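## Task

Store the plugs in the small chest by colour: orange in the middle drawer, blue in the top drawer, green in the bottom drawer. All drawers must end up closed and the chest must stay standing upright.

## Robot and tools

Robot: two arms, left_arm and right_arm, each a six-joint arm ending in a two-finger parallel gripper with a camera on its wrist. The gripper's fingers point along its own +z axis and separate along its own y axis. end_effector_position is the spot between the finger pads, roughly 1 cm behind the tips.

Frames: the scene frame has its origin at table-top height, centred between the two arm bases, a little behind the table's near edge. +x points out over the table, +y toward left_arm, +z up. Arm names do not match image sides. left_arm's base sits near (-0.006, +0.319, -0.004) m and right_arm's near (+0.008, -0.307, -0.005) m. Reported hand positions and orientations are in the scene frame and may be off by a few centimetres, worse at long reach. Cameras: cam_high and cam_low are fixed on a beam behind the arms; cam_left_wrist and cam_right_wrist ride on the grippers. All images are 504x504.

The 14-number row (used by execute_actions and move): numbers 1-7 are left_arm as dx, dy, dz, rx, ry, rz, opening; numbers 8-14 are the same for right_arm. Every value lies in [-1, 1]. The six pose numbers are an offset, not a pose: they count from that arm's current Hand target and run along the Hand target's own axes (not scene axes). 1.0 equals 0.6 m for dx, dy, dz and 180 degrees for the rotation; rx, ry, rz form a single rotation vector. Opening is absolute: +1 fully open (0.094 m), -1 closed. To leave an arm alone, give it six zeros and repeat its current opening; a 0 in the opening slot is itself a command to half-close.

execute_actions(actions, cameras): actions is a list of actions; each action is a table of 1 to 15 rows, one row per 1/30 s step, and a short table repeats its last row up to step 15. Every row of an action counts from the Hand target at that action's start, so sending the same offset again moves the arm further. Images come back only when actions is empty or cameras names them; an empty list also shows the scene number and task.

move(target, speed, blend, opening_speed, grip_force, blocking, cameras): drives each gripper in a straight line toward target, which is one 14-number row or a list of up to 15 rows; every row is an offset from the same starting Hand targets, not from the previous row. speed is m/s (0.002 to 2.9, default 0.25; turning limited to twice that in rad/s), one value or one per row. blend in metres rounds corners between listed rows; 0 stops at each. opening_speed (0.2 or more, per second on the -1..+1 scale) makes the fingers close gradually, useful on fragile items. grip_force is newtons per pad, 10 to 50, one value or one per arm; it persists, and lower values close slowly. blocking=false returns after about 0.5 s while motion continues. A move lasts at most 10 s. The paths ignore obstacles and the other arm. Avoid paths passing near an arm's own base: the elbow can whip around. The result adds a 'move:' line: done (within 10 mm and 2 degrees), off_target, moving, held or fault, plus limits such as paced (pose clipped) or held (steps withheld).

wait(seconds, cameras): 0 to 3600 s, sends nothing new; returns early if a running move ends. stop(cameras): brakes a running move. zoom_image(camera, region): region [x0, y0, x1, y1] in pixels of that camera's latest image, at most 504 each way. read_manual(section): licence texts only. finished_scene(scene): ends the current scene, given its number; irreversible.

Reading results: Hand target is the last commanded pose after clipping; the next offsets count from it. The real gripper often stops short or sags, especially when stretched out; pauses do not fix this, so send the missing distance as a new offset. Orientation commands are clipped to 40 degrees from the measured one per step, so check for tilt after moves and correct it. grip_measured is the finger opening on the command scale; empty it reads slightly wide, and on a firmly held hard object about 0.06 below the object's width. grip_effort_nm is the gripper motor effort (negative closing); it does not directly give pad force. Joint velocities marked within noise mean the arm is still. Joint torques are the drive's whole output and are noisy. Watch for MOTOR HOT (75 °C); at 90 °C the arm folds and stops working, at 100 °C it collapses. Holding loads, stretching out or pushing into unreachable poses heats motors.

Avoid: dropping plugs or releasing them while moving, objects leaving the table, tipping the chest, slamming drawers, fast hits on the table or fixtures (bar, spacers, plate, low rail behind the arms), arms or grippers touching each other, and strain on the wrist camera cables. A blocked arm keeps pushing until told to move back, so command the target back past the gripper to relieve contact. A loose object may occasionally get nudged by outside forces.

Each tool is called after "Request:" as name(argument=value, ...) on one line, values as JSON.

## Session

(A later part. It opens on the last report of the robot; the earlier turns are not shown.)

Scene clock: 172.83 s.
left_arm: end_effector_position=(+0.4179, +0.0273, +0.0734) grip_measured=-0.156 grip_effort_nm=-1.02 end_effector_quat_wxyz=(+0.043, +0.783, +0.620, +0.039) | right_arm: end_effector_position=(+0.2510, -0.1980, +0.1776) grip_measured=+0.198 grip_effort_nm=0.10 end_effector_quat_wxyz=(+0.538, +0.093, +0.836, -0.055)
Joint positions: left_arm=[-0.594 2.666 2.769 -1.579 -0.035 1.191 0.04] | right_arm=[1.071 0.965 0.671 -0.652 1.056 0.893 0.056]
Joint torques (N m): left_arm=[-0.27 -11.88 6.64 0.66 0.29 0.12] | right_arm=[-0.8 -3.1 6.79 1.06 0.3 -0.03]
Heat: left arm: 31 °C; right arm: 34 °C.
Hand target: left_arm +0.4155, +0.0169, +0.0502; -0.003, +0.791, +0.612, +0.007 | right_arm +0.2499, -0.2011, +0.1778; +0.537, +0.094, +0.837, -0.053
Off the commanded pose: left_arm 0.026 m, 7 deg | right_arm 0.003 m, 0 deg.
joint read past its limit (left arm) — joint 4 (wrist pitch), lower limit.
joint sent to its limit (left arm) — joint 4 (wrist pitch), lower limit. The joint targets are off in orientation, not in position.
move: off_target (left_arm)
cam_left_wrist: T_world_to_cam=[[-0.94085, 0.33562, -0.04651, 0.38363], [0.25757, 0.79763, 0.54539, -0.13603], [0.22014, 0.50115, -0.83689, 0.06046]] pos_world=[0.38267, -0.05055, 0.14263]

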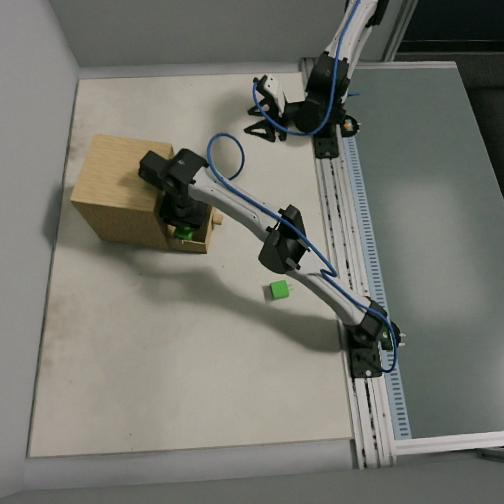

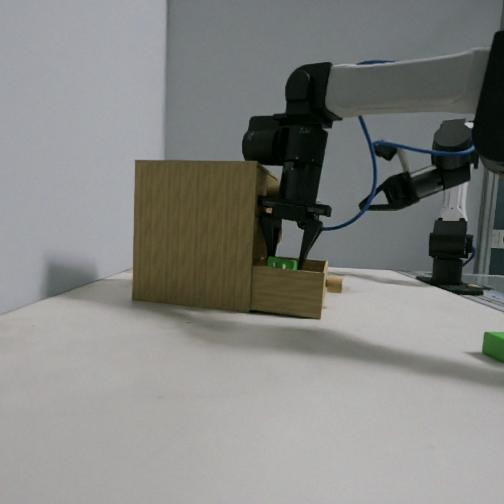

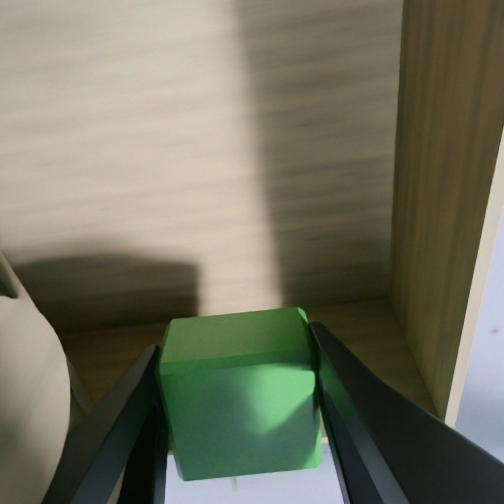

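Request:
move(target=[[0,0,-0.09,0,0,0,-0.35,0,0,0,0,0,0,0.2],[-0.048,0,-0.083,0,0,0,-0.35,0,0,0,0,0,0,0.2],[-0.048,0,0.005,0,0,0,-0.35,0,0,0,0,0,0,0.2]], speed=0.15, cameras=["cam_high","cam_low","cam_left_wrist"])

Scene clock: 176.73 s.
left_arm: end_effector_position=(+0.4136, +0.0106, +0.0733) grip_measured=-0.156 grip_effort_nm=-1.02 end_effector_quat_wxyz=(+0.053, +0.776, +0.627, +0.043) | right_arm: end_effector_position=(+0.2510, -0.1980, +0.1776) grip_measured=+0.198 grip_effort_nm=0.10 end_effector_quat_wxyz=(+0.538, +0.093, +0.836, -0.055)
Joint positions: left_arm=[-0.627 2.704 2.842 -1.595 -0.042 1.139 0.04] | right_arm=[1.071 0.965 0.671 -0.652 1.056 0.893 0.056]
Joint torques (N m): left_arm=[-1.65 -11.3 7.1 0.89 0.4 0.15] | right_arm=[-0.8 -3.11 6.78 1.07 0.3 -0.03]
Heat: left arm: 31 °C; right arm: 33 °C.
Hand target: left_arm +0.4085, -0.0108, +0.0469; -0.003, +0.790, +0.612, +0.007 | right_arm +0.2499, -0.2011, +0.1778; +0.537, +0.094, +0.837, -0.053
Off the commanded pose: left_arm 0.035 m, 8 deg | right_arm 0.003 m, 0 deg.
joint read past its limit (left arm) — joint 4 (wrist pitch), lower limit.
joint sent to its limit (left arm) — joint 4 (wrist pitch), lower limit. The joint targets are off in orientation, not in position.
move: off_target (left_arm)
cam_left_wrist: T_world_to_cam=[[-0.94574, 0.31765, -0.06843, 0.38902], [0.23246, 0.80854, 0.54057, -0.11091], [0.22704, 0.49533, -0.83851, 0.06697]] pos_world=[0.37849, -0.06707, 0.14273]

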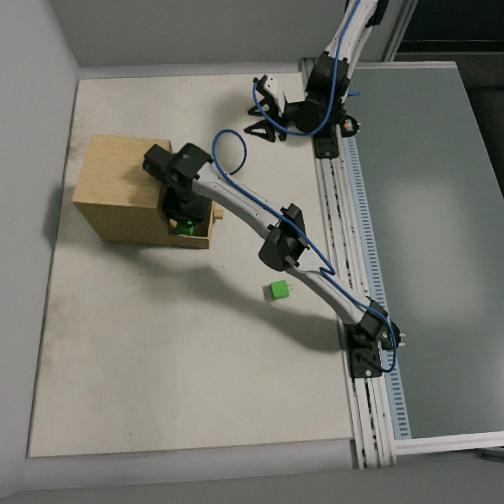

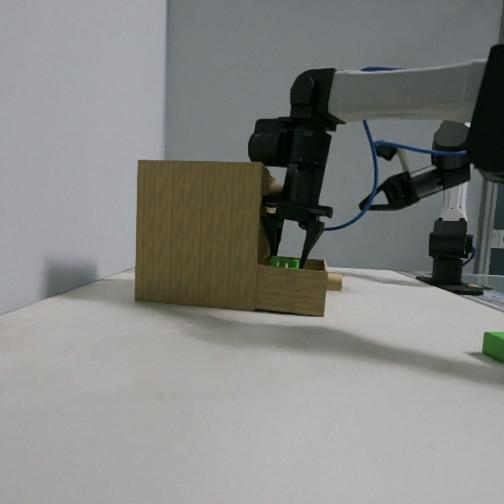

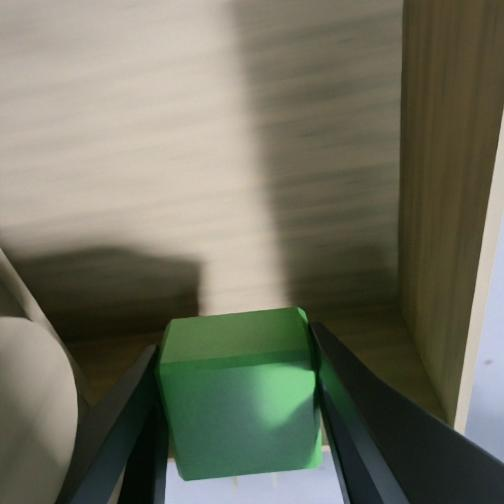

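Request:
move(target=[[0,0,-0.2,0,0,0,-0.35,0,0,0,0,0,0,0.2],[-0.086,0,-0.2,0,0,0,-0.35,0,0,0,0,0,0,0.2]], speed=0.2, blend=[0.02,0], cameras=["cam_high","cam_low","cam_left_wrist"])

Scene clock: 182.87 s.
left_arm: end_effector_position=(+0.3800, -0.0372, +0.0804) grip_measured=-0.156 grip_effort_nm=-1.02 end_effector_quat_wxyz=(+0.072, +0.788, +0.610, +0.032) | right_arm: end_effector_position=(+0.2510, -0.1980, +0.1776) grip_measured=+0.198 grip_effort_nm=0.10 end_effector_quat_wxyz=(+0.538, +0.093, +0.836, -0.055)
Joint positions: left_arm=[-0.731 2.688 2.842 -1.579 -0.022 1.075 0.04] | right_arm=[1.071 0.965 0.671 -0.652 1.056 0.893 0.056]
Joint torques (N m): left_arm=[-0.16 25.35 7.69 1.37 0.22 -0.02] | right_arm=[-0.8 -3.1 6.79 1.06 0.3 -0.04]
Motor temperatures (°C): left_arm=[18 34 31 20 19 21 23] | right_arm=[19 32 30 24 16 22 20]
Heat: left arm: 34 °C; right arm: 32 °C.
Hand target: left_arm +0.3947, -0.0625, +0.1661; -0.003, +0.791, +0.612, +0.007 | right_arm +0.2499, -0.2011, +0.1778; +0.537, +0.094, +0.837, -0.053
Off the commanded pose: left_arm 0.090 m, 9 deg | right_arm 0.003 m, 0 deg.
elbow stopped short (left arm): the move would have taken joint 3 (elbow) straighter than the controller allows.
joint read past its limit (left arm) — joint 4 (wrist pitch), lower limit.
move: off_target (left_arm)
cam_left_wrist: T_world_to_cam=[[-0.93054, 0.35527, -0.08881, 0.37019], [0.26452, 0.81981, 0.50789, -0.0775], [0.25324, 0.44911, -0.85684, 0.0941]] pos_world=[0.34115, -0.11024, 0.15286]

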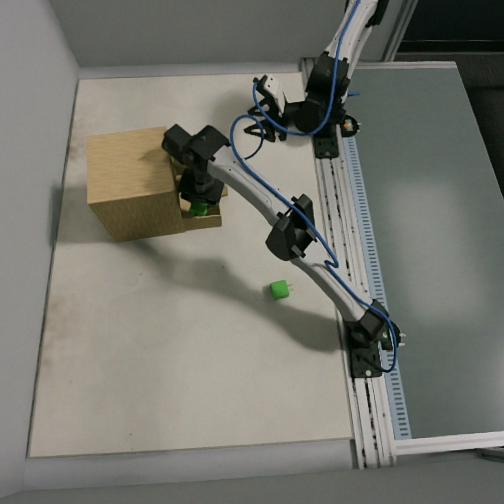

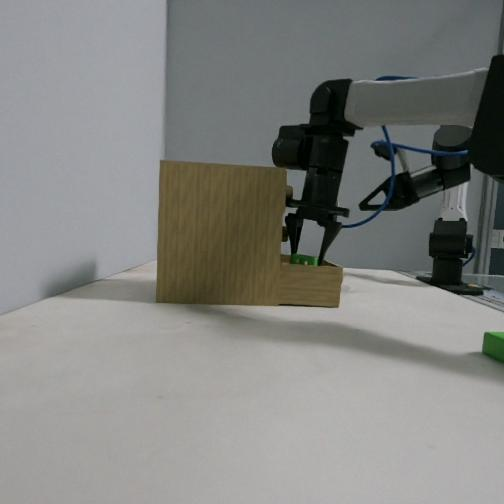

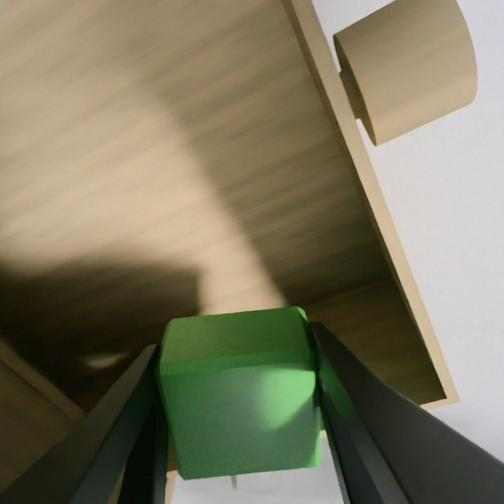

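Request:
move(target=[[0.033,-0.037,0.147,0,0,0,-0.35,0,0,0,0,0,0,0.2],[0.022,-0.065,0.14,0,0,0,-0.35,0,0,0,0,0,0,0.2],[0.022,-0.065,0.1,0,0,0,-0.35,0,0,0,0,0,0,0.2]], speed=0.08, blend=0.01, cameras=["cam_high","cam_low","cam_left_wrist"])

Scene clock: 187.97 s.
left_arm: end_effector_position=(+0.3664, -0.0372, +0.0757) grip_measured=-0.156 grip_effort_nm=-1.02 end_effector_quat_wxyz=(+0.054, +0.792, +0.608, +0.023) | right_arm: end_effector_position=(+0.2510, -0.1980, +0.1776) grip_measured=+0.198 grip_effort_nm=0.10 end_effector_quat_wxyz=(+0.538, +0.093, +0.836, -0.055)
Joint positions: left_arm=[-0.746 2.64 2.731 -1.556 -0.012 1.067 0.04] | right_arm=[1.071 0.965 0.671 -0.652 1.056 0.893 0.056]
Joint torques (N m): left_arm=[-0.05 -23.82 4.94 0.47 0.2 -0.05] | right_arm=[-0.8 -3.1 6.79 1.06 0.3 -0.03]
Heat: left arm: 38 °C; right arm: 31 °C.
Hand target: left_arm +0.3607, -0.0391, +0.1060; -0.003, +0.790, +0.613, +0.007 | right_arm +0.2499, -0.2011, +0.1778; +0.537, +0.094, +0.837, -0.053
Off the commanded pose: left_arm 0.031 m, 7 deg | right_arm 0.003 m, 0 deg.
elbow stopped short (left arm): the move would have taken joint 3 (elbow) straighter than the controller allows.
joint sent to its limit (left arm) — joint 4 (wrist pitch), lower limit. The joint targets are off in orientation, not in position.
move: off_target (left_arm); blend cut to 0.0093 m at target 1, 0.0093 m at target 2
cam_left_wrist: T_world_to_cam=[[-0.93026, 0.36362, -0.0489, 0.35431], [0.28887, 0.80809, 0.51336, -0.08117], [0.22619, 0.46343, -0.85678, 0.10397]] pos_world=[0.32953, -0.11143, 0.14808]

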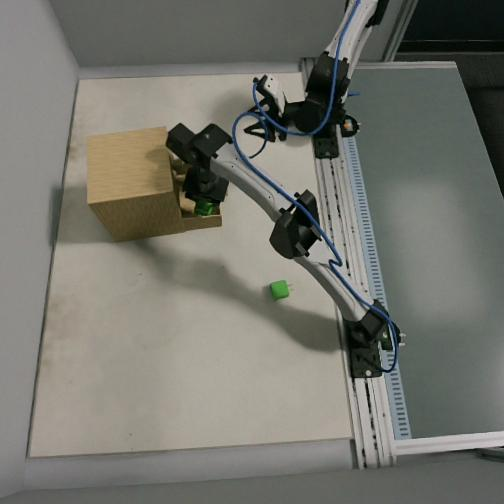

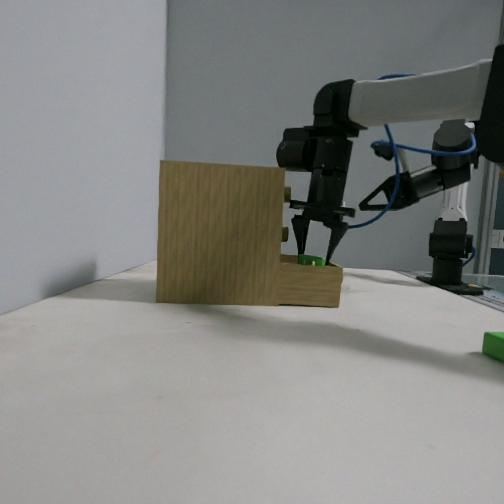

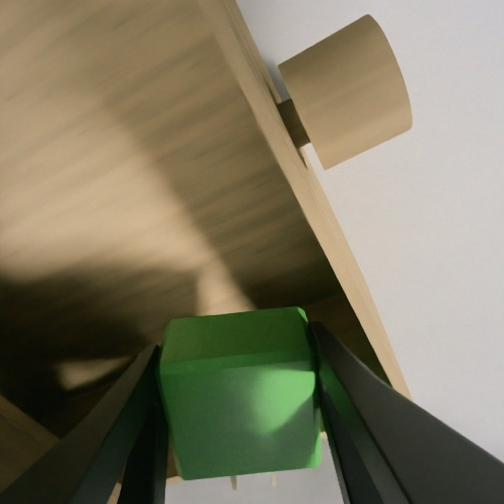

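Request:
zoom_image(camera="cam_low", region=[250, 120, 370, 320])

Request:
zoom_image(camera="cam_high", region=[140, 100, 280, 240])

Scaled by 2.520 from the camera's image (finer frame: 720x720).

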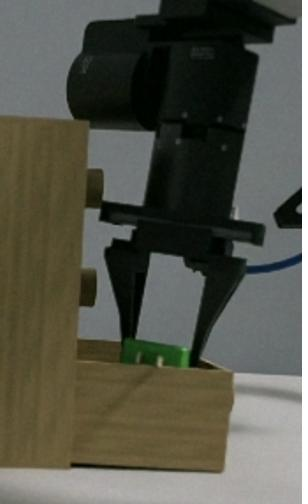

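Scaled by 3.600 from the camera's image (finer frame: 720x720).

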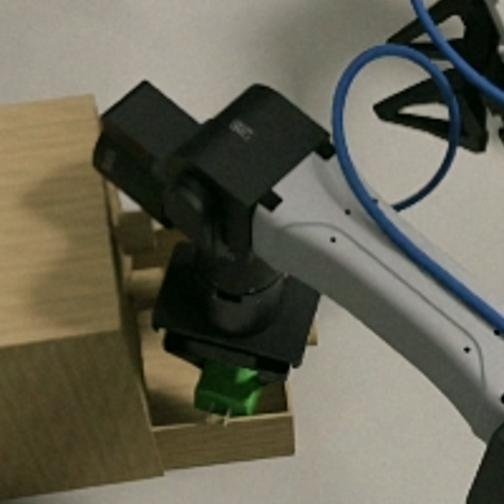

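Request:
move(target=[[0,0,0.05,0,0,0,-0.35,0,0,0,0,0,0,0.2],[-0.008,-0.034,0.045,0,0,0,-0.35,0,0,0,0,0,0,0.2],[-0.008,-0.034,-0.1,0,0,0,-0.35,0,0,0,0,0,0,0.2]], speed=0.1, blend=0.008, cameras=["cam_high","cam_low","cam_left_wrist"])

Scene clock: 195.63 s.
left_arm: end_effector_position=(+0.3452, -0.0358, +0.1312) grip_measured=-0.156 grip_effort_nm=-1.02 end_effector_quat_wxyz=(+0.085, +0.789, +0.608, +0.029) | right_arm: end_effector_position=(+0.2510, -0.1980, +0.1775) grip_measured=+0.198 grip_effort_nm=0.10 end_effector_quat_wxyz=(+0.538, +0.093, +0.836, -0.055)
Joint positions: left_arm=[-0.774 2.468 2.628 -1.562 -0.019 1.036 0.04] | right_arm=[1.071 0.965 0.671 -0.652 1.056 0.893 0.056]
Joint torques (N m): left_arm=[-0.06 -22.41 6.71 0.64 0.22 -0.11] | right_arm=[-0.8 -3.1 6.79 1.07 0.3 -0.03]
Motor temperatures (°C): left_arm=[18 48 31 20 19 21 23] | right_arm=[19 30 29 24 16 22 20]
Heat: left arm: 48 °C; right arm: 30 °C.
Hand target: left_arm +0.3393, -0.0396, +0.1658; -0.003, +0.790, +0.612, +0.008 | right_arm +0.2499, -0.2011, +0.1778; +0.537, +0.094, +0.837, -0.053
Off the commanded pose: left_arm 0.035 m, 10 deg | right_arm 0.003 m, 0 deg.
joint sent to its limit (left arm) — joint 4 (wrist pitch), lower limit. The joint targets are off in orientation, not in position.
move: off_target (left_arm)
cam_left_wrist: T_world_to_cam=[[-0.92727, 0.35855, -0.10773, 0.34328], [0.26371, 0.82979, 0.49184, -0.09247], [0.26575, 0.42767, -0.86399, 0.14168]] pos_world=[0.30505, -0.10694, 0.20487]

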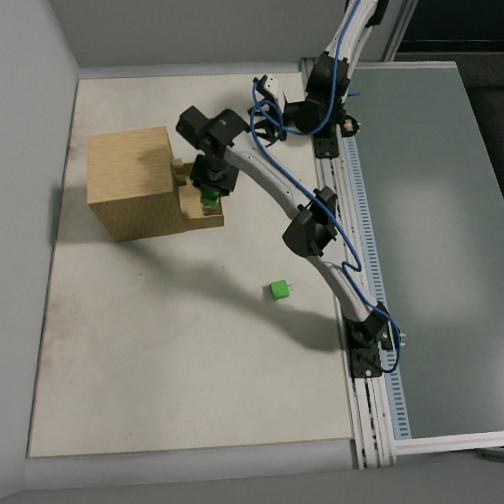

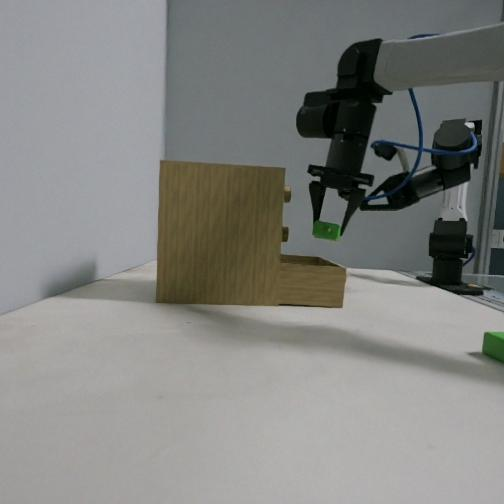

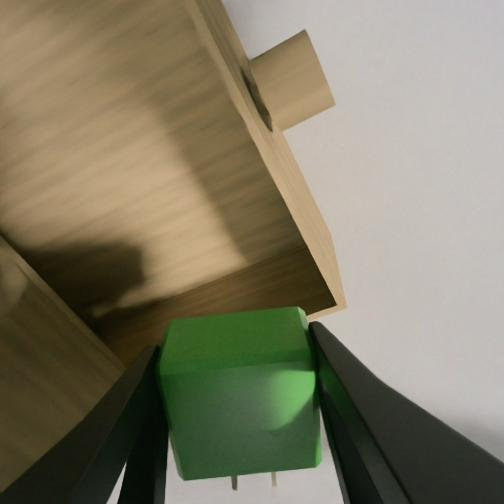

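Request:
move(target=[[0.063,-0.221,0.02,0,0,0,-0.35,-0.094,-0.195,0.005,0,0,0,0.2],[0.063,-0.221,0.225,0,0,0,-0.35,-0.094,-0.195,0.005,0,0,0,0.2]], speed=[0.25,0.15], blend=[0.01,0], cameras=["cam_high","cam_low","cam_left_wrist"])

Scene clock: 201.33 s.
left_arm: end_effector_position=(+0.2224, +0.0377, +0.0269) grip_measured=-0.156 grip_effort_nm=-1.02 end_effector_quat_wxyz=(-0.016, +0.791, +0.612, +0.013) | right_arm: end_effector_position=(+0.2481, -0.3225, +0.2125) grip_measured=+0.198 grip_effort_nm=0.10 end_effector_quat_wxyz=(+0.518, +0.093, +0.848, -0.062)
Joint positions: left_arm=[-0.873 2.005 1.459 -1.06 -0.008 0.934 0.04] | right_arm=[0.257 0.494 0.643 -0.65 0.403 0.209 0.056]
Joint torques (N m): left_arm=[-0.17 -13.41 5.46 0.41 0.16 -0.08] | right_arm=[-0.84 0.23 8.83 1.99 -0.01 -0.07]
Heat: left arm: 50 °C; right arm: 30 °C.
Hand target: left_arm +0.2213, +0.0321, +0.0310; -0.003, +0.791, +0.612, +0.007 | right_arm +0.2503, -0.3216, +0.2264; +0.537, +0.094, +0.837, -0.053
Off the commanded pose: left_arm 0.007 m, 2 deg | right_arm 0.014 m, 3 deg.
move: off_target (right_arm)
cam_left_wrist: T_world_to_cam=[[-0.93166, 0.35435, 0.08029, 0.18794], [0.33652, 0.75823, 0.55843, -0.08502], [0.137, 0.54728, -0.82566, 0.0758]] pos_world=[0.19332, -0.04361, 0.09497]

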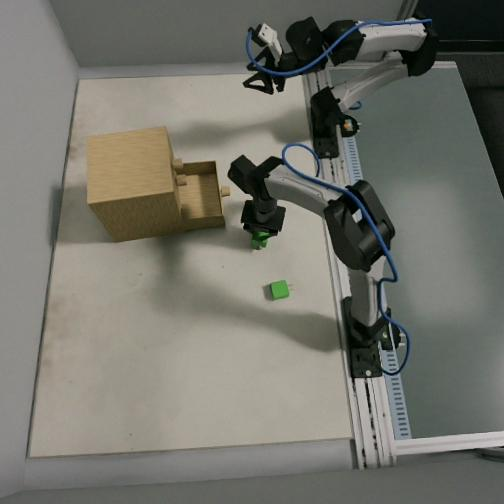

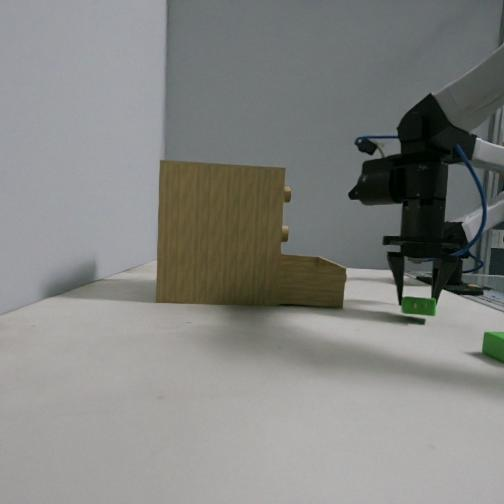

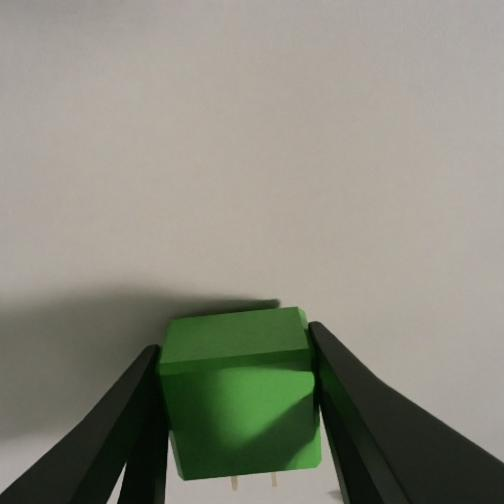

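Request:
move(target=[[0,0,0.018,0,0,0,-0.35,0,0,0,0,0,0,0.2],[0,0,0.018,0,0,0,0.2,0,0,0,0,0,0,0.2],[0,0,-0.15,0,0,0,0.2,0,0,0,0,0,0,0.2],[0.214,-0.119,-0.157,0,0,-0.678,1,0,0,0,0,0,0,0.2]], speed=[0.1,0.1,0.25,0.6], blend=[0,0,0.02,0], cameras=["cam_high","cam_low","cam_left_wrist"])

Scene clock: 207.67 s.
left_arm: end_effector_position=(+0.1819, +0.1722, +0.1203) grip_measured=+0.998 grip_effort_nm=0.14 end_effector_quat_wxyz=(-0.011, -0.146, +0.989, +0.018) | right_arm: end_effector_position=(+0.2481, -0.3225, +0.2125) grip_measured=+0.198 grip_effort_nm=0.10 end_effector_quat_wxyz=(+0.518, +0.093, +0.848, -0.062)
Joint positions: left_arm=[-0.632 1.496 1.228 -1.353 0.007 -0.942 0.094] | right_arm=[0.257 0.494 0.643 -0.65 0.403 0.209 0.056]
Joint torques (N m): left_arm=[0.58 -10 5.52 0.38 -0.08 -0.11] | right_arm=[-0.84 0.23 8.8 1.99 -0.01 -0.07]
Heat: left arm: 50 °C; right arm: 30 °C.
Hand target: left_arm +0.1835, +0.1728, +0.1270; +0.005, -0.153, +0.988, +0.007 | right_arm +0.2503, -0.3216, +0.2264; +0.537, +0.094, +0.837, -0.053
Off the commanded pose: left_arm 0.007 m, 2 deg | right_arm 0.014 m, 3 deg.
move: done
cam_left_wrist: T_world_to_cam=[[0.18043, -0.98313, 0.03002, 0.12903], [-0.82766, -0.13527, 0.54468, 0.14175], [-0.53143, -0.12312, -0.83811, 0.32329]] pos_world=[0.26584, 0.18583, 0.18987]

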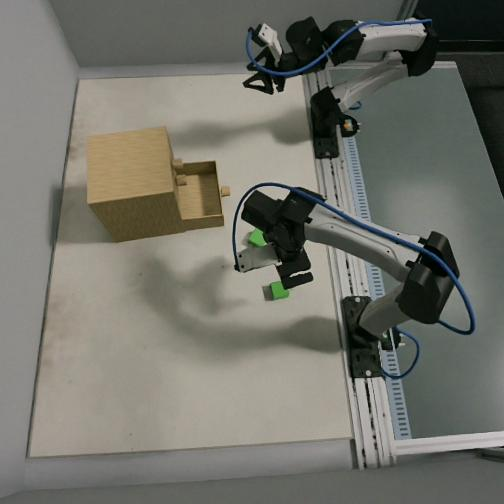

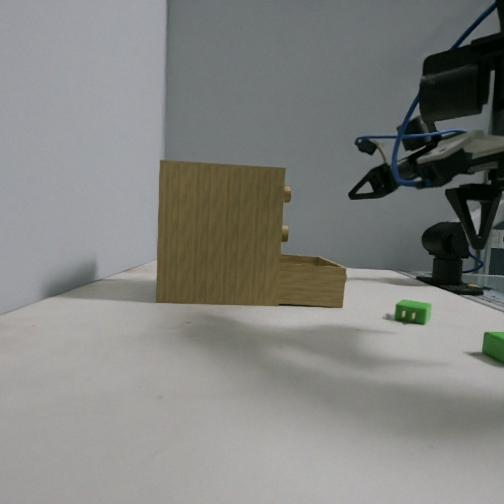

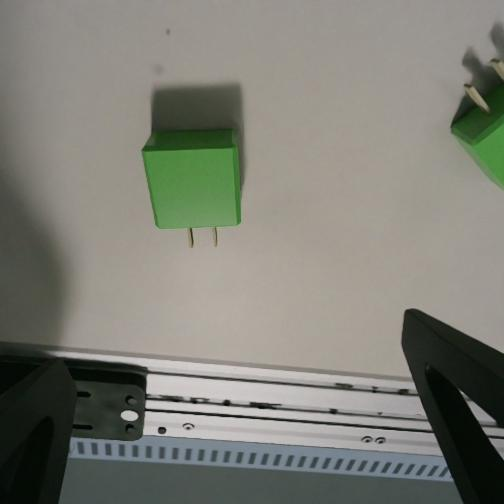

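Request:
move(target=[[-0.023,0.029,0.17,0,0,0,1,0,0,0,0,0,0,0.2],[-0.023,0.029,0.17,0,0,0,-0.35,0,0,0,0,0,0,0.2],[-0.023,0.029,0.0,0,0,0,-0.35,0,0,0,0,0,0,0.2],[0.163,-0.341,0.0,0,0,-0.069,-0.35,0,0,0,0,0,0,0.2],[0.163,-0.341,0.166,0,0,-0.069,-0.35,0,0,0,0,0,0,0.2],[0.163,-0.341,0.166,0,0,-0.069,0.2,0,0,0,0,0,0,0.2],[0.163,-0.341,-0.03,0,0,-0.069,0.2,0,0,0,0,0,0,0.2],[-0.097,0.197,-0.05,0,0,0,0.2,0,0,0,0,0,0,0.2]], speed=[0.25,0.2,0.3,0.35,0.2,0.1,0.3,0.4], blend=[0,0,0.03,0.02,0,0,0.03,0], cameras=["cam_high","cam_low"])

Scene clock: 217.27 s.
left_arm: end_effector_position=(+0.1982, +0.3034, +0.1519) grip_measured=+0.197 grip_effort_nm=0.14 end_effector_quat_wxyz=(-0.003, -0.155, +0.988, +0.016) | right_arm: end_effector_position=(+0.2481, -0.3225, +0.2125) grip_measured=+0.198 grip_effort_nm=0.10 end_effector_quat_wxyz=(+0.518, +0.093, +0.848, -0.062)
Joint positions: left_arm=[-0.069 1.359 1.233 -1.475 -0.019 -0.397 0.056] | right_arm=[0.257 0.494 0.643 -0.65 0.403 0.209 0.056]
Joint torques (N m): left_arm=[1.25 -5.26 8.31 0.27 0.13 0.11] | right_arm=[-0.84 0.23 8.79 1.99 -0.01 -0.07]
Heat: left arm: 47 °C; right arm: 30 °C.
Hand target: left_arm +0.2031, +0.3027, +0.1590; +0.005, -0.153, +0.988, +0.007 | right_arm +0.2503, -0.3216, +0.2264; +0.537, +0.094, +0.837, -0.053
Off the commanded pose: left_arm 0.009 m, 1 deg | right_arm 0.014 m, 3 deg.
move: done; target 6's new opening was sent with left_arm's hand 0.006 m and 6 deg from that target

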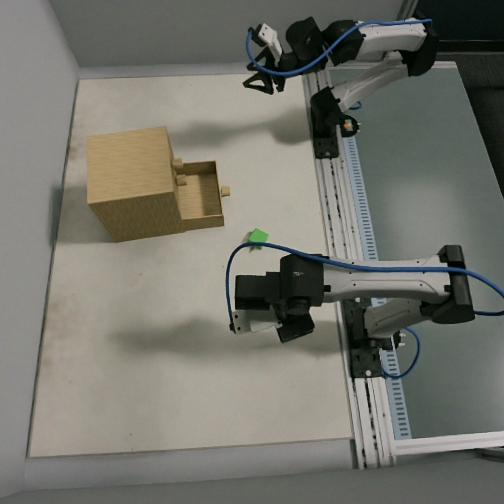

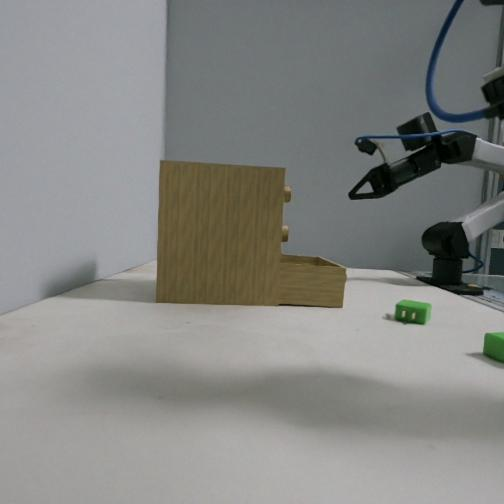

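Request:
move(target=[0,0,0,0,0,0,0.2,0.218,0.613,-0.091,-0.2745,0.287,-0.434,1], speed=0.45, cameras=["cam_high","cam_right_wrist"])

Scene clock: 221.93 s.
left_arm: end_effector_position=(+0.1981, +0.3033, +0.1519) grip_measured=+0.197 grip_effort_nm=0.14 end_effector_quat_wxyz=(-0.004, -0.154, +0.988, +0.016) | right_arm: end_effector_position=(+0.2300, +0.0555, +0.1376) grip_measured=+0.998 grip_effort_nm=0.10 end_effector_quat_wxyz=(+0.015, -0.609, +0.793, -0.002)
Joint positions: left_arm=[-0.069 1.359 1.233 -1.476 -0.019 -0.397 0.056] | right_arm=[1.069 2.177 2.198 -1.553 0.029 -0.272 0.094]
Joint torques (N m): left_arm=[1.26 -5.07 8.25 0.3 0.17 0.11] | right_arm=[0.1 -8.96 8.87 0.29 -0.13 -0.08]
Heat: left arm: 45 °C; right arm: 31 °C.
Hand target: left_arm +0.2031, +0.3027, +0.1590; +0.005, -0.153, +0.988, +0.007 | right_arm +0.2277, +0.0611, +0.1348; +0.002, -0.615, +0.789, +0.000
Off the commanded pose: left_arm 0.009 m, 1 deg | right_arm 0.007 m, 2 deg.
joint sent to its limit (right arm) — joint 4 (wrist pitch), lower limit. The joint targets still meet the commanded pose.
move: done
cam_right_wrist: T_world_to_cam=[[0.92385, -0.37129, 0.09295, -0.20844], [-0.36497, -0.78141, 0.50616, 0.08951], [-0.1153, -0.50154, -0.85742, 0.27862]] pos_world=[0.25735, 0.13229, 0.21296]

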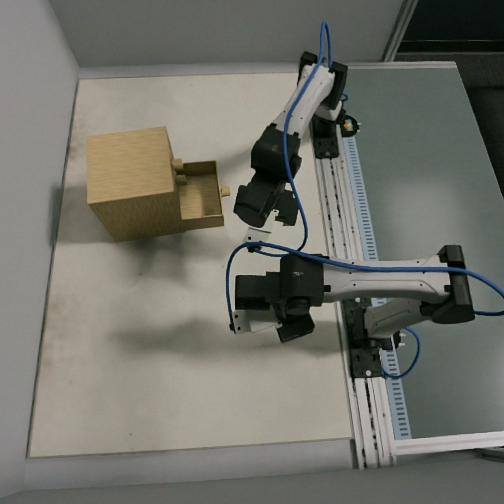

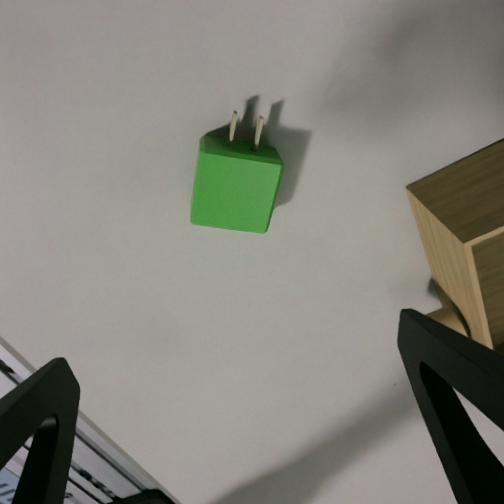

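Request:
move(target=[[0,0,0,0,0,0,0.2,-0.007,-0.011,0.195,0,0,0.04,1],[0,0,0,0,0,0,0.2,-0.007,-0.011,0.195,0,0,0.04,-0.35],[0,0,0,0,0,0,0.2,-0.007,-0.011,-0.142,0,0,0.04,-0.35],[0,0,0,0,0,0,0.2,0.2325,-0.314,-0.142,0,0,-0.161,-0.35],[0,0,0,0,0,0,0.2,0.2325,-0.314,0.04,0,0,-0.161,-0.35]], speed=[0.25,0.2,0.3,0.35,0.2], blend=[0,0,0.03,0.02,0], cameras=["cam_high","cam_low","cam_right_wrist"])

Request:
zoom_image(camera="cam_high", region=[140, 100, 300, 310])

Scene clock: 229.37 s.
left_arm: end_effector_position=(+0.1981, +0.3033, +0.1519) grip_measured=+0.197 grip_effort_nm=0.14 end_effector_quat_wxyz=(-0.004, -0.154, +0.988, +0.016) | right_arm: end_effector_position=(+0.3758, -0.1248, +0.1136) grip_measured=-0.131 grip_effort_nm=-1.03 end_effector_quat_wxyz=(+0.002, +0.788, -0.616, +0.003)
Joint positions: left_arm=[-0.069 1.359 1.233 -1.476 -0.019 -0.397 0.056] | right_arm=[0.498 2.104 1.995 -1.446 0.013 -1.347 0.041]
Joint torques (N m): left_arm=[1.28 -5.12 8.34 0.23 0.12 0.14] | right_arm=[0.16 -10.02 6.39 0.41 -0.12 -0.08]
Motor temperatures (°C): left_arm=[18 42 33 20 19 21 22] | right_arm=[19 29 31 24 16 22 20]
Heat: left arm: 42 °C; right arm: 31 °C.
Hand target: left_arm +0.2031, +0.3027, +0.1590; +0.005, -0.153, +0.988, +0.007 | right_arm +0.3766, -0.1200, +0.1108; -0.002, +0.793, -0.609, +0.000
Off the commanded pose: left_arm 0.009 m, 1 deg | right_arm 0.006 m, 1 deg.
move: done
cam_right_wrist: T_world_to_cam=[[0.98923, 0.12502, 0.07613, -0.36854], [0.06548, -0.84313, 0.53371, -0.1586], [0.13091, -0.52298, -0.84223, 0.08755]] pos_world=[0.3635, -0.04186, 0.18644]

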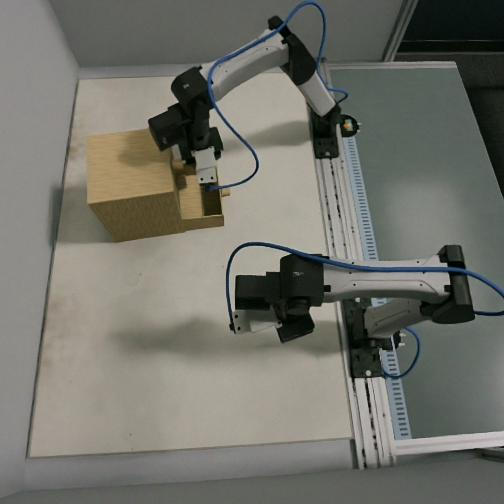

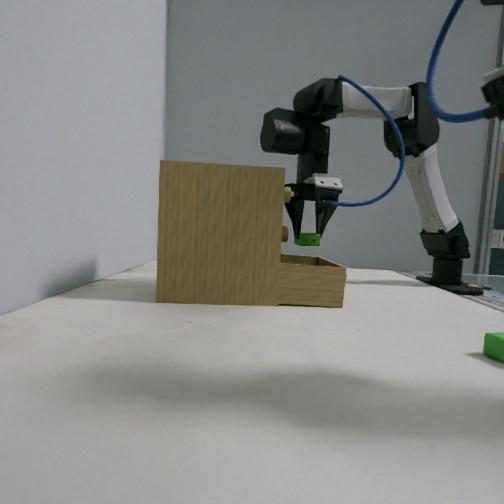

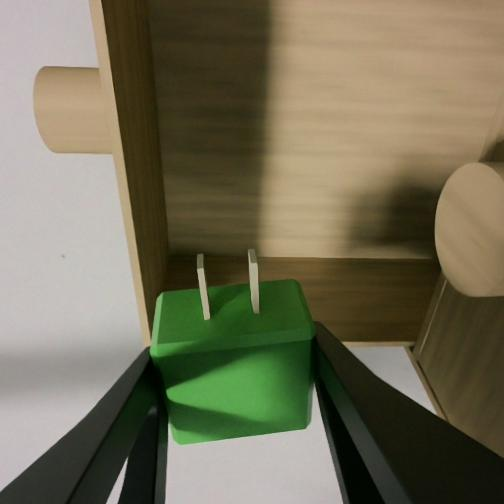

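Scaled by 2.400 from the camera's image (finer frame: 720x720).

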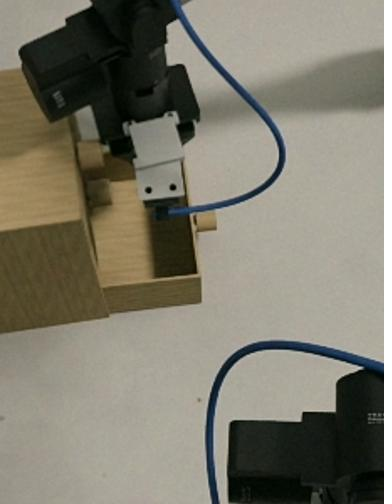

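Request:
move(target=[0,0,0,0,0,0,0.2,-0.007,-0.007,0.11,0,0,0,-0.35], speed=0.12, cameras=["cam_low","cam_right_wrist"])

Scene clock: 232.43 s.
left_arm: end_effector_position=(+0.1981, +0.3033, +0.1519) grip_measured=+0.197 grip_effort_nm=0.14 end_effector_quat_wxyz=(-0.004, -0.154, +0.988, +0.016) | right_arm: end_effector_position=(+0.3880, -0.1160, +0.0666) grip_measured=-0.132 grip_effort_nm=-1.02 end_effector_quat_wxyz=(-0.024, +0.789, -0.613, +0.015)
Joint positions: left_arm=[-0.069 1.359 1.233 -1.476 -0.019 -0.397 0.056] | right_arm=[0.503 2.104 1.807 -1.202 0.013 -1.347 0.041]
Joint torques (N m): left_arm=[1.32 -5.08 8.39 0.27 0.1 0.12] | right_arm=[0.28 -7.99 3.66 0.53 -0.11 -0.02]
Heat: left arm: 40 °C; right arm: 31 °C.
Hand target: left_arm +0.2031, +0.3027, +0.1590; +0.005, -0.153, +0.988, +0.007 | right_arm +0.3797, -0.1147, +0.0448; -0.002, +0.793, -0.609, +0.000
Off the commanded pose: left_arm 0.009 m, 1 deg | right_arm 0.023 m, 3 deg.
move: off_target (right_arm)
cam_right_wrist: T_world_to_cam=[[0.98349, 0.12734, 0.12861, -0.3791], [0.04355, -0.85625, 0.51473, -0.11858], [0.17567, -0.50062, -0.84765, 0.03654]] pos_world=[0.37159, -0.03496, 0.14077]

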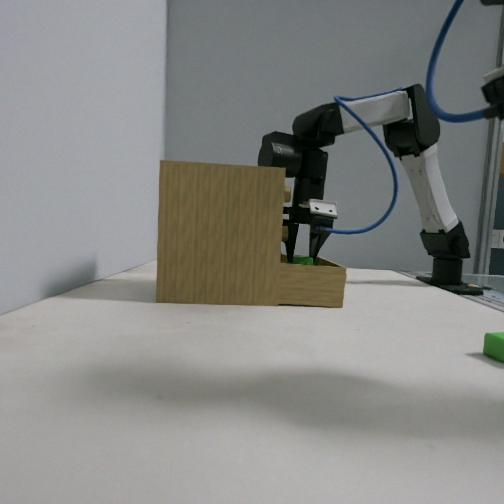

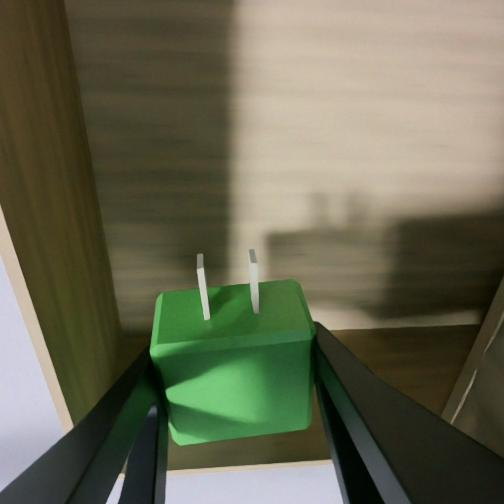

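Request:
move(target=[[0,0,0,0,0,0,0.2,0,0,-0.045,0,0,0,-0.35],[0,0,0,0,0,0,0.2,-0.014,0.056,-0.04,0,0,0,-0.35]], speed=0.08, cameras=["cam_high","cam_low","cam_right_wrist"])

Scene clock: 237.27 s.
left_arm: end_effector_position=(+0.1981, +0.3033, +0.1519) grip_measured=+0.197 grip_effort_nm=0.14 end_effector_quat_wxyz=(-0.004, -0.154, +0.988, +0.016) | right_arm: end_effector_position=(+0.3657, -0.1122, +0.0661) grip_measured=-0.132 grip_effort_nm=-1.02 end_effector_quat_wxyz=(-0.024, +0.790, -0.613, +0.015)
Joint positions: left_arm=[-0.069 1.359 1.233 -1.476 -0.019 -0.397 0.056] | right_arm=[0.537 2.03 1.692 -1.161 0.015 -1.315 0.041]
Joint torques (N m): left_arm=[1.39 -5.2 8.36 0.19 0.1 0.11] | right_arm=[0.8 -12.37 4.38 -0.06 -0.13 0.07]
Heat: left arm: 39 °C; right arm: 31 °C.
Hand target: left_arm +0.2031, +0.3027, +0.1590; +0.005, -0.153, +0.988, +0.007 | right_arm +0.3451, -0.1152, +0.0688; -0.002, +0.793, -0.610, +0.000
Off the commanded pose: left_arm 0.009 m, 1 deg | right_arm 0.021 m, 3 deg.
move: off_target (right_arm)
cam_right_wrist: T_world_to_cam=[[0.98319, 0.12916, 0.12907, -0.35738], [0.04495, -0.85633, 0.51447, -0.11464], [0.17697, -0.50002, -0.84774, 0.04149]] pos_world=[0.34919, -0.03126, 0.14027]

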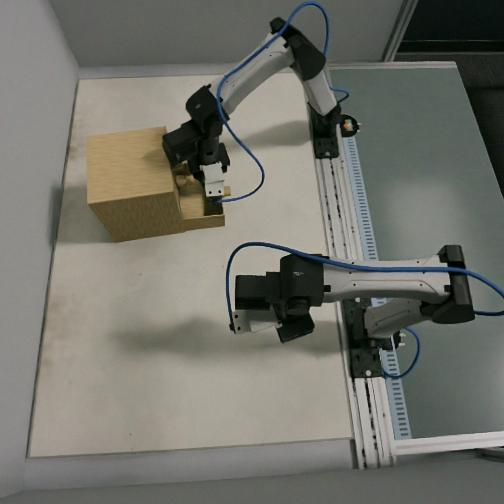

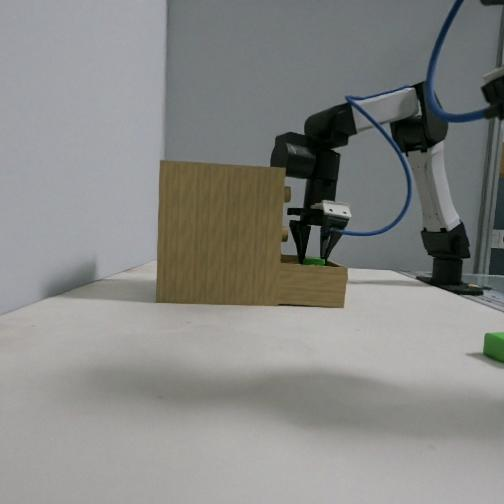

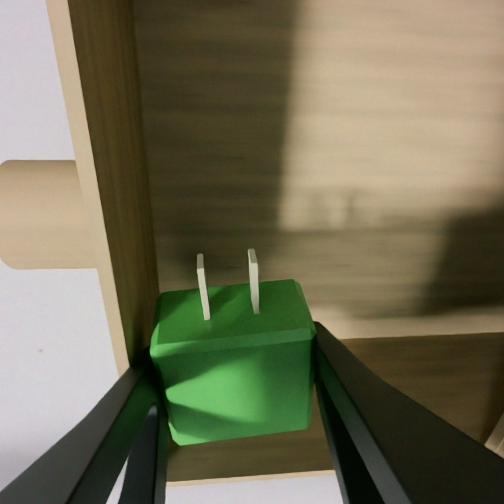

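Request:
move(target=[0,0,0,0,0,0,0.2,0.008,-0.029,0.045,0,0,0,-0.35], speed=0.1, cameras=["cam_low","cam_right_wrist"])

Scene clock: 238.77 s.
left_arm: end_effector_position=(+0.1981, +0.3033, +0.1519) grip_measured=+0.197 grip_effort_nm=0.14 end_effector_quat_wxyz=(-0.004, -0.154, +0.988, +0.016) | right_arm: end_effector_position=(+0.3731, -0.1095, +0.0645) grip_measured=-0.132 grip_effort_nm=-1.02 end_effector_quat_wxyz=(-0.037, +0.791, -0.611, +0.021)
Joint positions: left_arm=[-0.069 1.359 1.233 -1.476 -0.019 -0.397 0.056] | right_arm=[0.534 2.033 1.689 -1.125 0.015 -1.322 0.041]
Joint torques (N m): left_arm=[1.35 -5.09 8.42 0.28 0.14 0.19] | right_arm=[-0.81 -6.46 5.14 0.27 -0.14 -0.08]
Heat: left arm: 38 °C; right arm: 31 °C.
Hand target: left_arm +0.2031, +0.3027, +0.1590; +0.005, -0.153, +0.988, +0.007 | right_arm +0.3631, -0.1155, +0.0417; -0.002, +0.793, -0.610, +0.000
Off the commanded pose: left_arm 0.009 m, 1 deg | right_arm 0.025 m, 5 deg.
move: off_target (right_arm)
cam_right_wrist: T_world_to_cam=[[0.9791, 0.13068, 0.15586, -0.36482], [0.03499, -0.86309, 0.50384, -0.10823], [0.20036, -0.48786, -0.84962, 0.03295]] pos_world=[0.35438, -0.02967, 0.13939]

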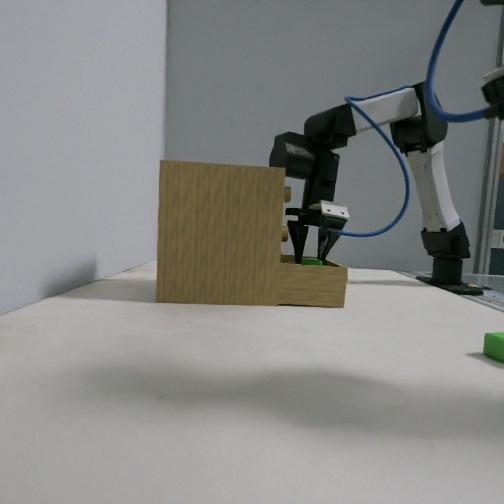

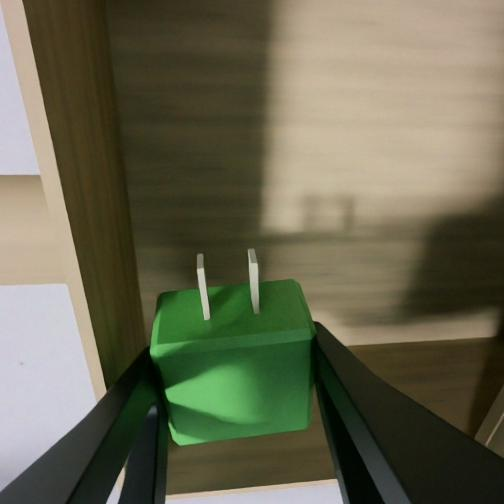

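Request:
move(target=[[0,0,0,0,0,0,0.2,0,0,-0.12,0,0,0,-0.35],[0,0,0,0,0,0,0.2,0.0175,-0.056,-0.11,0,0,0,-0.35],[0,0,0,0,0,0,0.2,0.0175,-0.056,-0.005,0,0,0,-0.35]], speed=0.12, blend=0.005, cameras=["cam_low","cam_right_wrist"])

Scene clock: 242.77 s.
left_arm: end_effector_position=(+0.1981, +0.3033, +0.1519) grip_measured=+0.197 grip_effort_nm=0.14 end_effector_quat_wxyz=(-0.004, -0.154, +0.988, +0.016) | right_arm: end_effector_position=(+0.3896, -0.1111, +0.1084) grip_measured=-0.135 grip_effort_nm=-1.02 end_effector_quat_wxyz=(-0.052, +0.795, -0.605, +0.013)
Joint positions: left_arm=[-0.069 1.359 1.233 -1.476 -0.019 -0.397 0.056] | right_arm=[0.501 2.066 1.911 -1.294 -0.015 -1.369 0.041]
Joint torques (N m): left_arm=[1.37 -5.05 8.2 0.29 0.16 0.13] | right_arm=[-1.46 -1.2 1.09 1.15 0.12 -0.04]
Motor temperatures (°C): left_arm=[18 37 34 20 19 21 22] | right_arm=[19 30 31 23 16 21 21]
Heat: left arm: 37 °C; right arm: 31 °C.
Hand target: left_arm +0.2031, +0.3027, +0.1590; +0.005, -0.153, +0.988, +0.007 | right_arm +0.3984, -0.1170, +0.0449; -0.002, +0.793, -0.610, +0.000
Off the commanded pose: left_arm 0.009 m, 1 deg | right_arm 0.064 m, 6 deg.
move: off_target (right_arm)
cam_right_wrist: T_world_to_cam=[[0.97588, 0.14148, 0.16628, -0.38631], [0.04607, -0.87791, 0.47661, -0.13524], [0.21341, -0.45745, -0.86324, 0.06581]] pos_world=[0.36917, -0.03397, 0.1855]

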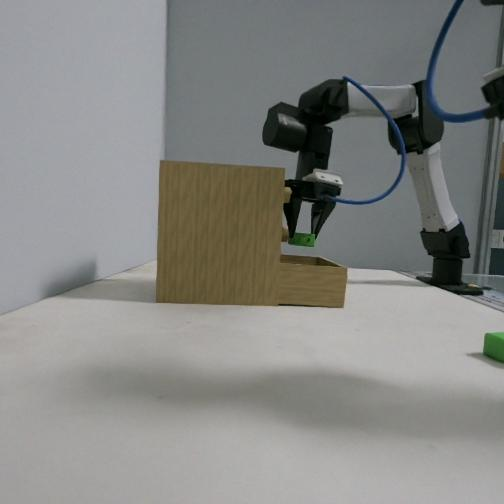

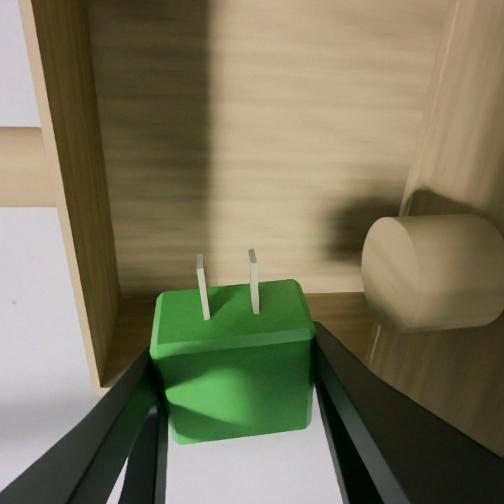

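Request:
move(target=[[0,0,0,0,0,0,0.2,0,0,-0.15,0,0,0,-0.35],[0,0,0,0,0,0,0.2,0.005,0.008,-0.15,0,0,0,-0.35],[0,0,0,0,0,0,0.2,0.005,0.008,-0.005,0,0,0,-0.35]], speed=0.12, blend=[0.005,0,0], cameras=["cam_low","cam_right_wrist"])

Scene clock: 249.07 s.
left_arm: end_effector_position=(+0.1981, +0.3033, +0.1519) grip_measured=+0.197 grip_effort_nm=0.14 end_effector_quat_wxyz=(-0.004, -0.154, +0.988, +0.016) | right_arm: end_effector_position=(+0.3911, -0.1151, +0.1092) grip_measured=-0.135 grip_effort_nm=-1.02 end_effector_quat_wxyz=(-0.057, +0.794, -0.605, +0.016)
Joint positions: left_arm=[-0.069 1.359 1.233 -1.476 -0.019 -0.397 0.056] | right_arm=[0.491 2.051 1.89 -1.277 -0.015 -1.377 0.041]
Joint torques (N m): left_arm=[1.09 -5.24 8.29 0.23 0.13 0.1] | right_arm=[-1.02 -1.57 1.13 1.01 0.12 -0.01]
Heat: left arm: 36 °C; right arm: 30 °C.
Hand target: left_arm +0.2031, +0.3027, +0.1590; +0.005, -0.153, +0.988, +0.007 | right_arm +0.3946, -0.1210, +0.0480; -0.002, +0.793, -0.610, +0.001
Off the commanded pose: left_arm 0.009 m, 1 deg | right_arm 0.062 m, 7 deg.
move: off_target (right_arm); blend cut to 0.0028 m at target 1
cam_right_wrist: T_world_to_cam=[[0.9743, 0.13843, 0.17771, -0.38823], [0.03874, -0.8801, 0.47321, -0.13631], [0.2219, -0.45416, -0.86284, 0.06156]] pos_world=[0.36987, -0.03827, 0.18661]

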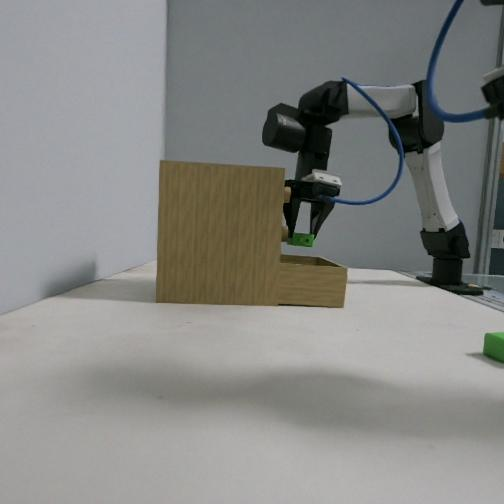

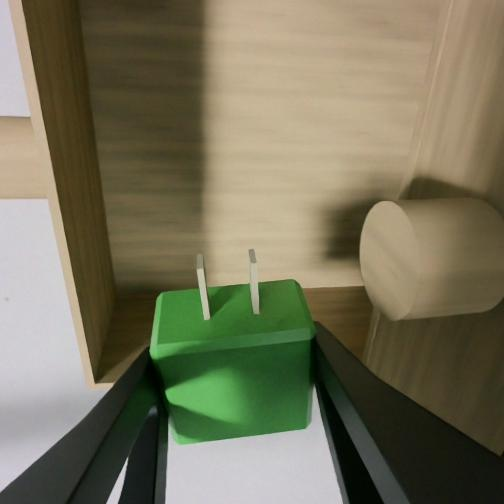

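Request:
move(target=[[0,0,0,0,0,0,0.2,-0.009,0.032,-0.15,0,0,0,-0.35],[0,0,0,0,0,0,0.2,-0.009,0.032,-0.3,0,0,0,-0.35],[0,0,0,0,0,0,0.2,0.065,0.267,-0.1,0,0,-0.05,-0.35],[0,0,0,0,0,0,0.2,0.065,0.267,0.037,0,0,-0.05,-0.35],[0,0,0,0,0,0,0.2,0.065,0.267,0.037,0,0,-0.05,0.2],[0,0,0,0,0,0,0.2,0.065,0.267,-0.17,0,0,-0.05,0.2]], speed=[0.15,0.25,0.3,0.2,0.2,0.25], blend=[0.01,0.03,0.02,0,0,0], cameras=["cam_high","cam_low","cam_right_wrist"])

Scene clock: 257.10 s.
left_arm: end_effector_position=(+0.1981, +0.3033, +0.1519) grip_measured=+0.197 grip_effort_nm=0.14 end_effector_quat_wxyz=(-0.004, -0.154, +0.988, +0.016) | right_arm: end_effector_position=(+0.2464, -0.2004, +0.1399) grip_measured=+0.198 grip_effort_nm=0.10 end_effector_quat_wxyz=(+0.007, +0.837, -0.547, -0.006)
Joint positions: left_arm=[-0.069 1.359 1.233 -1.476 -0.019 -0.397 0.056] | right_arm=[0.458 1.523 1.364 -1.413 0.004 -1.556 0.056]
Joint torques (N m): left_arm=[1.33 -5.03 8.49 0.25 0.09 0.12] | right_arm=[-0.58 -6.13 9.06 0.11 -0.05 -0.07]
Heat: left arm: 35 °C; right arm: 30 °C.
Hand target: left_arm +0.2031, +0.3027, +0.1590; +0.005, -0.153, +0.988, +0.007 | right_arm +0.2493, -0.2001, +0.1493; -0.002, +0.838, -0.546, +0.000
Off the commanded pose: left_arm 0.009 m, 1 deg | right_arm 0.010 m, 1 deg.
move: done
cam_right_wrist: T_world_to_cam=[[0.95565, 0.28897, 0.05681, -0.18931], [0.21657, -0.82029, 0.52936, -0.25995], [0.19957, -0.49358, -0.84649, 0.07664]] pos_world=[0.22192, -0.1207, 0.21324]

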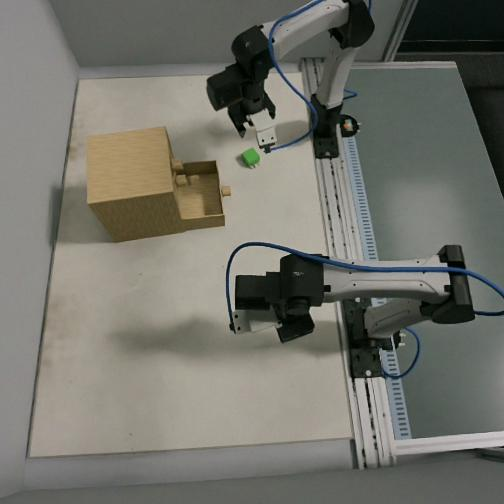

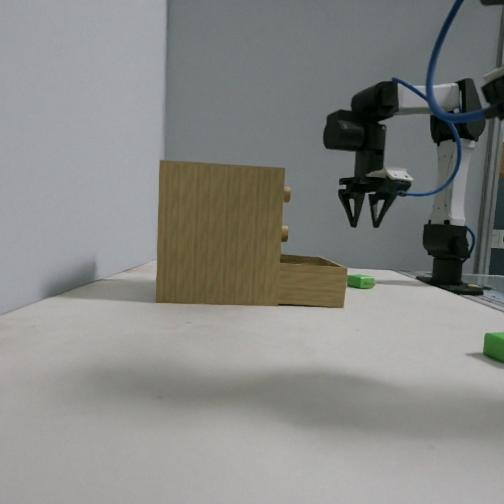

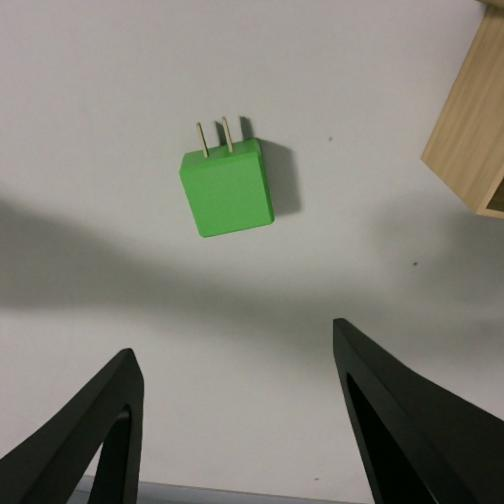

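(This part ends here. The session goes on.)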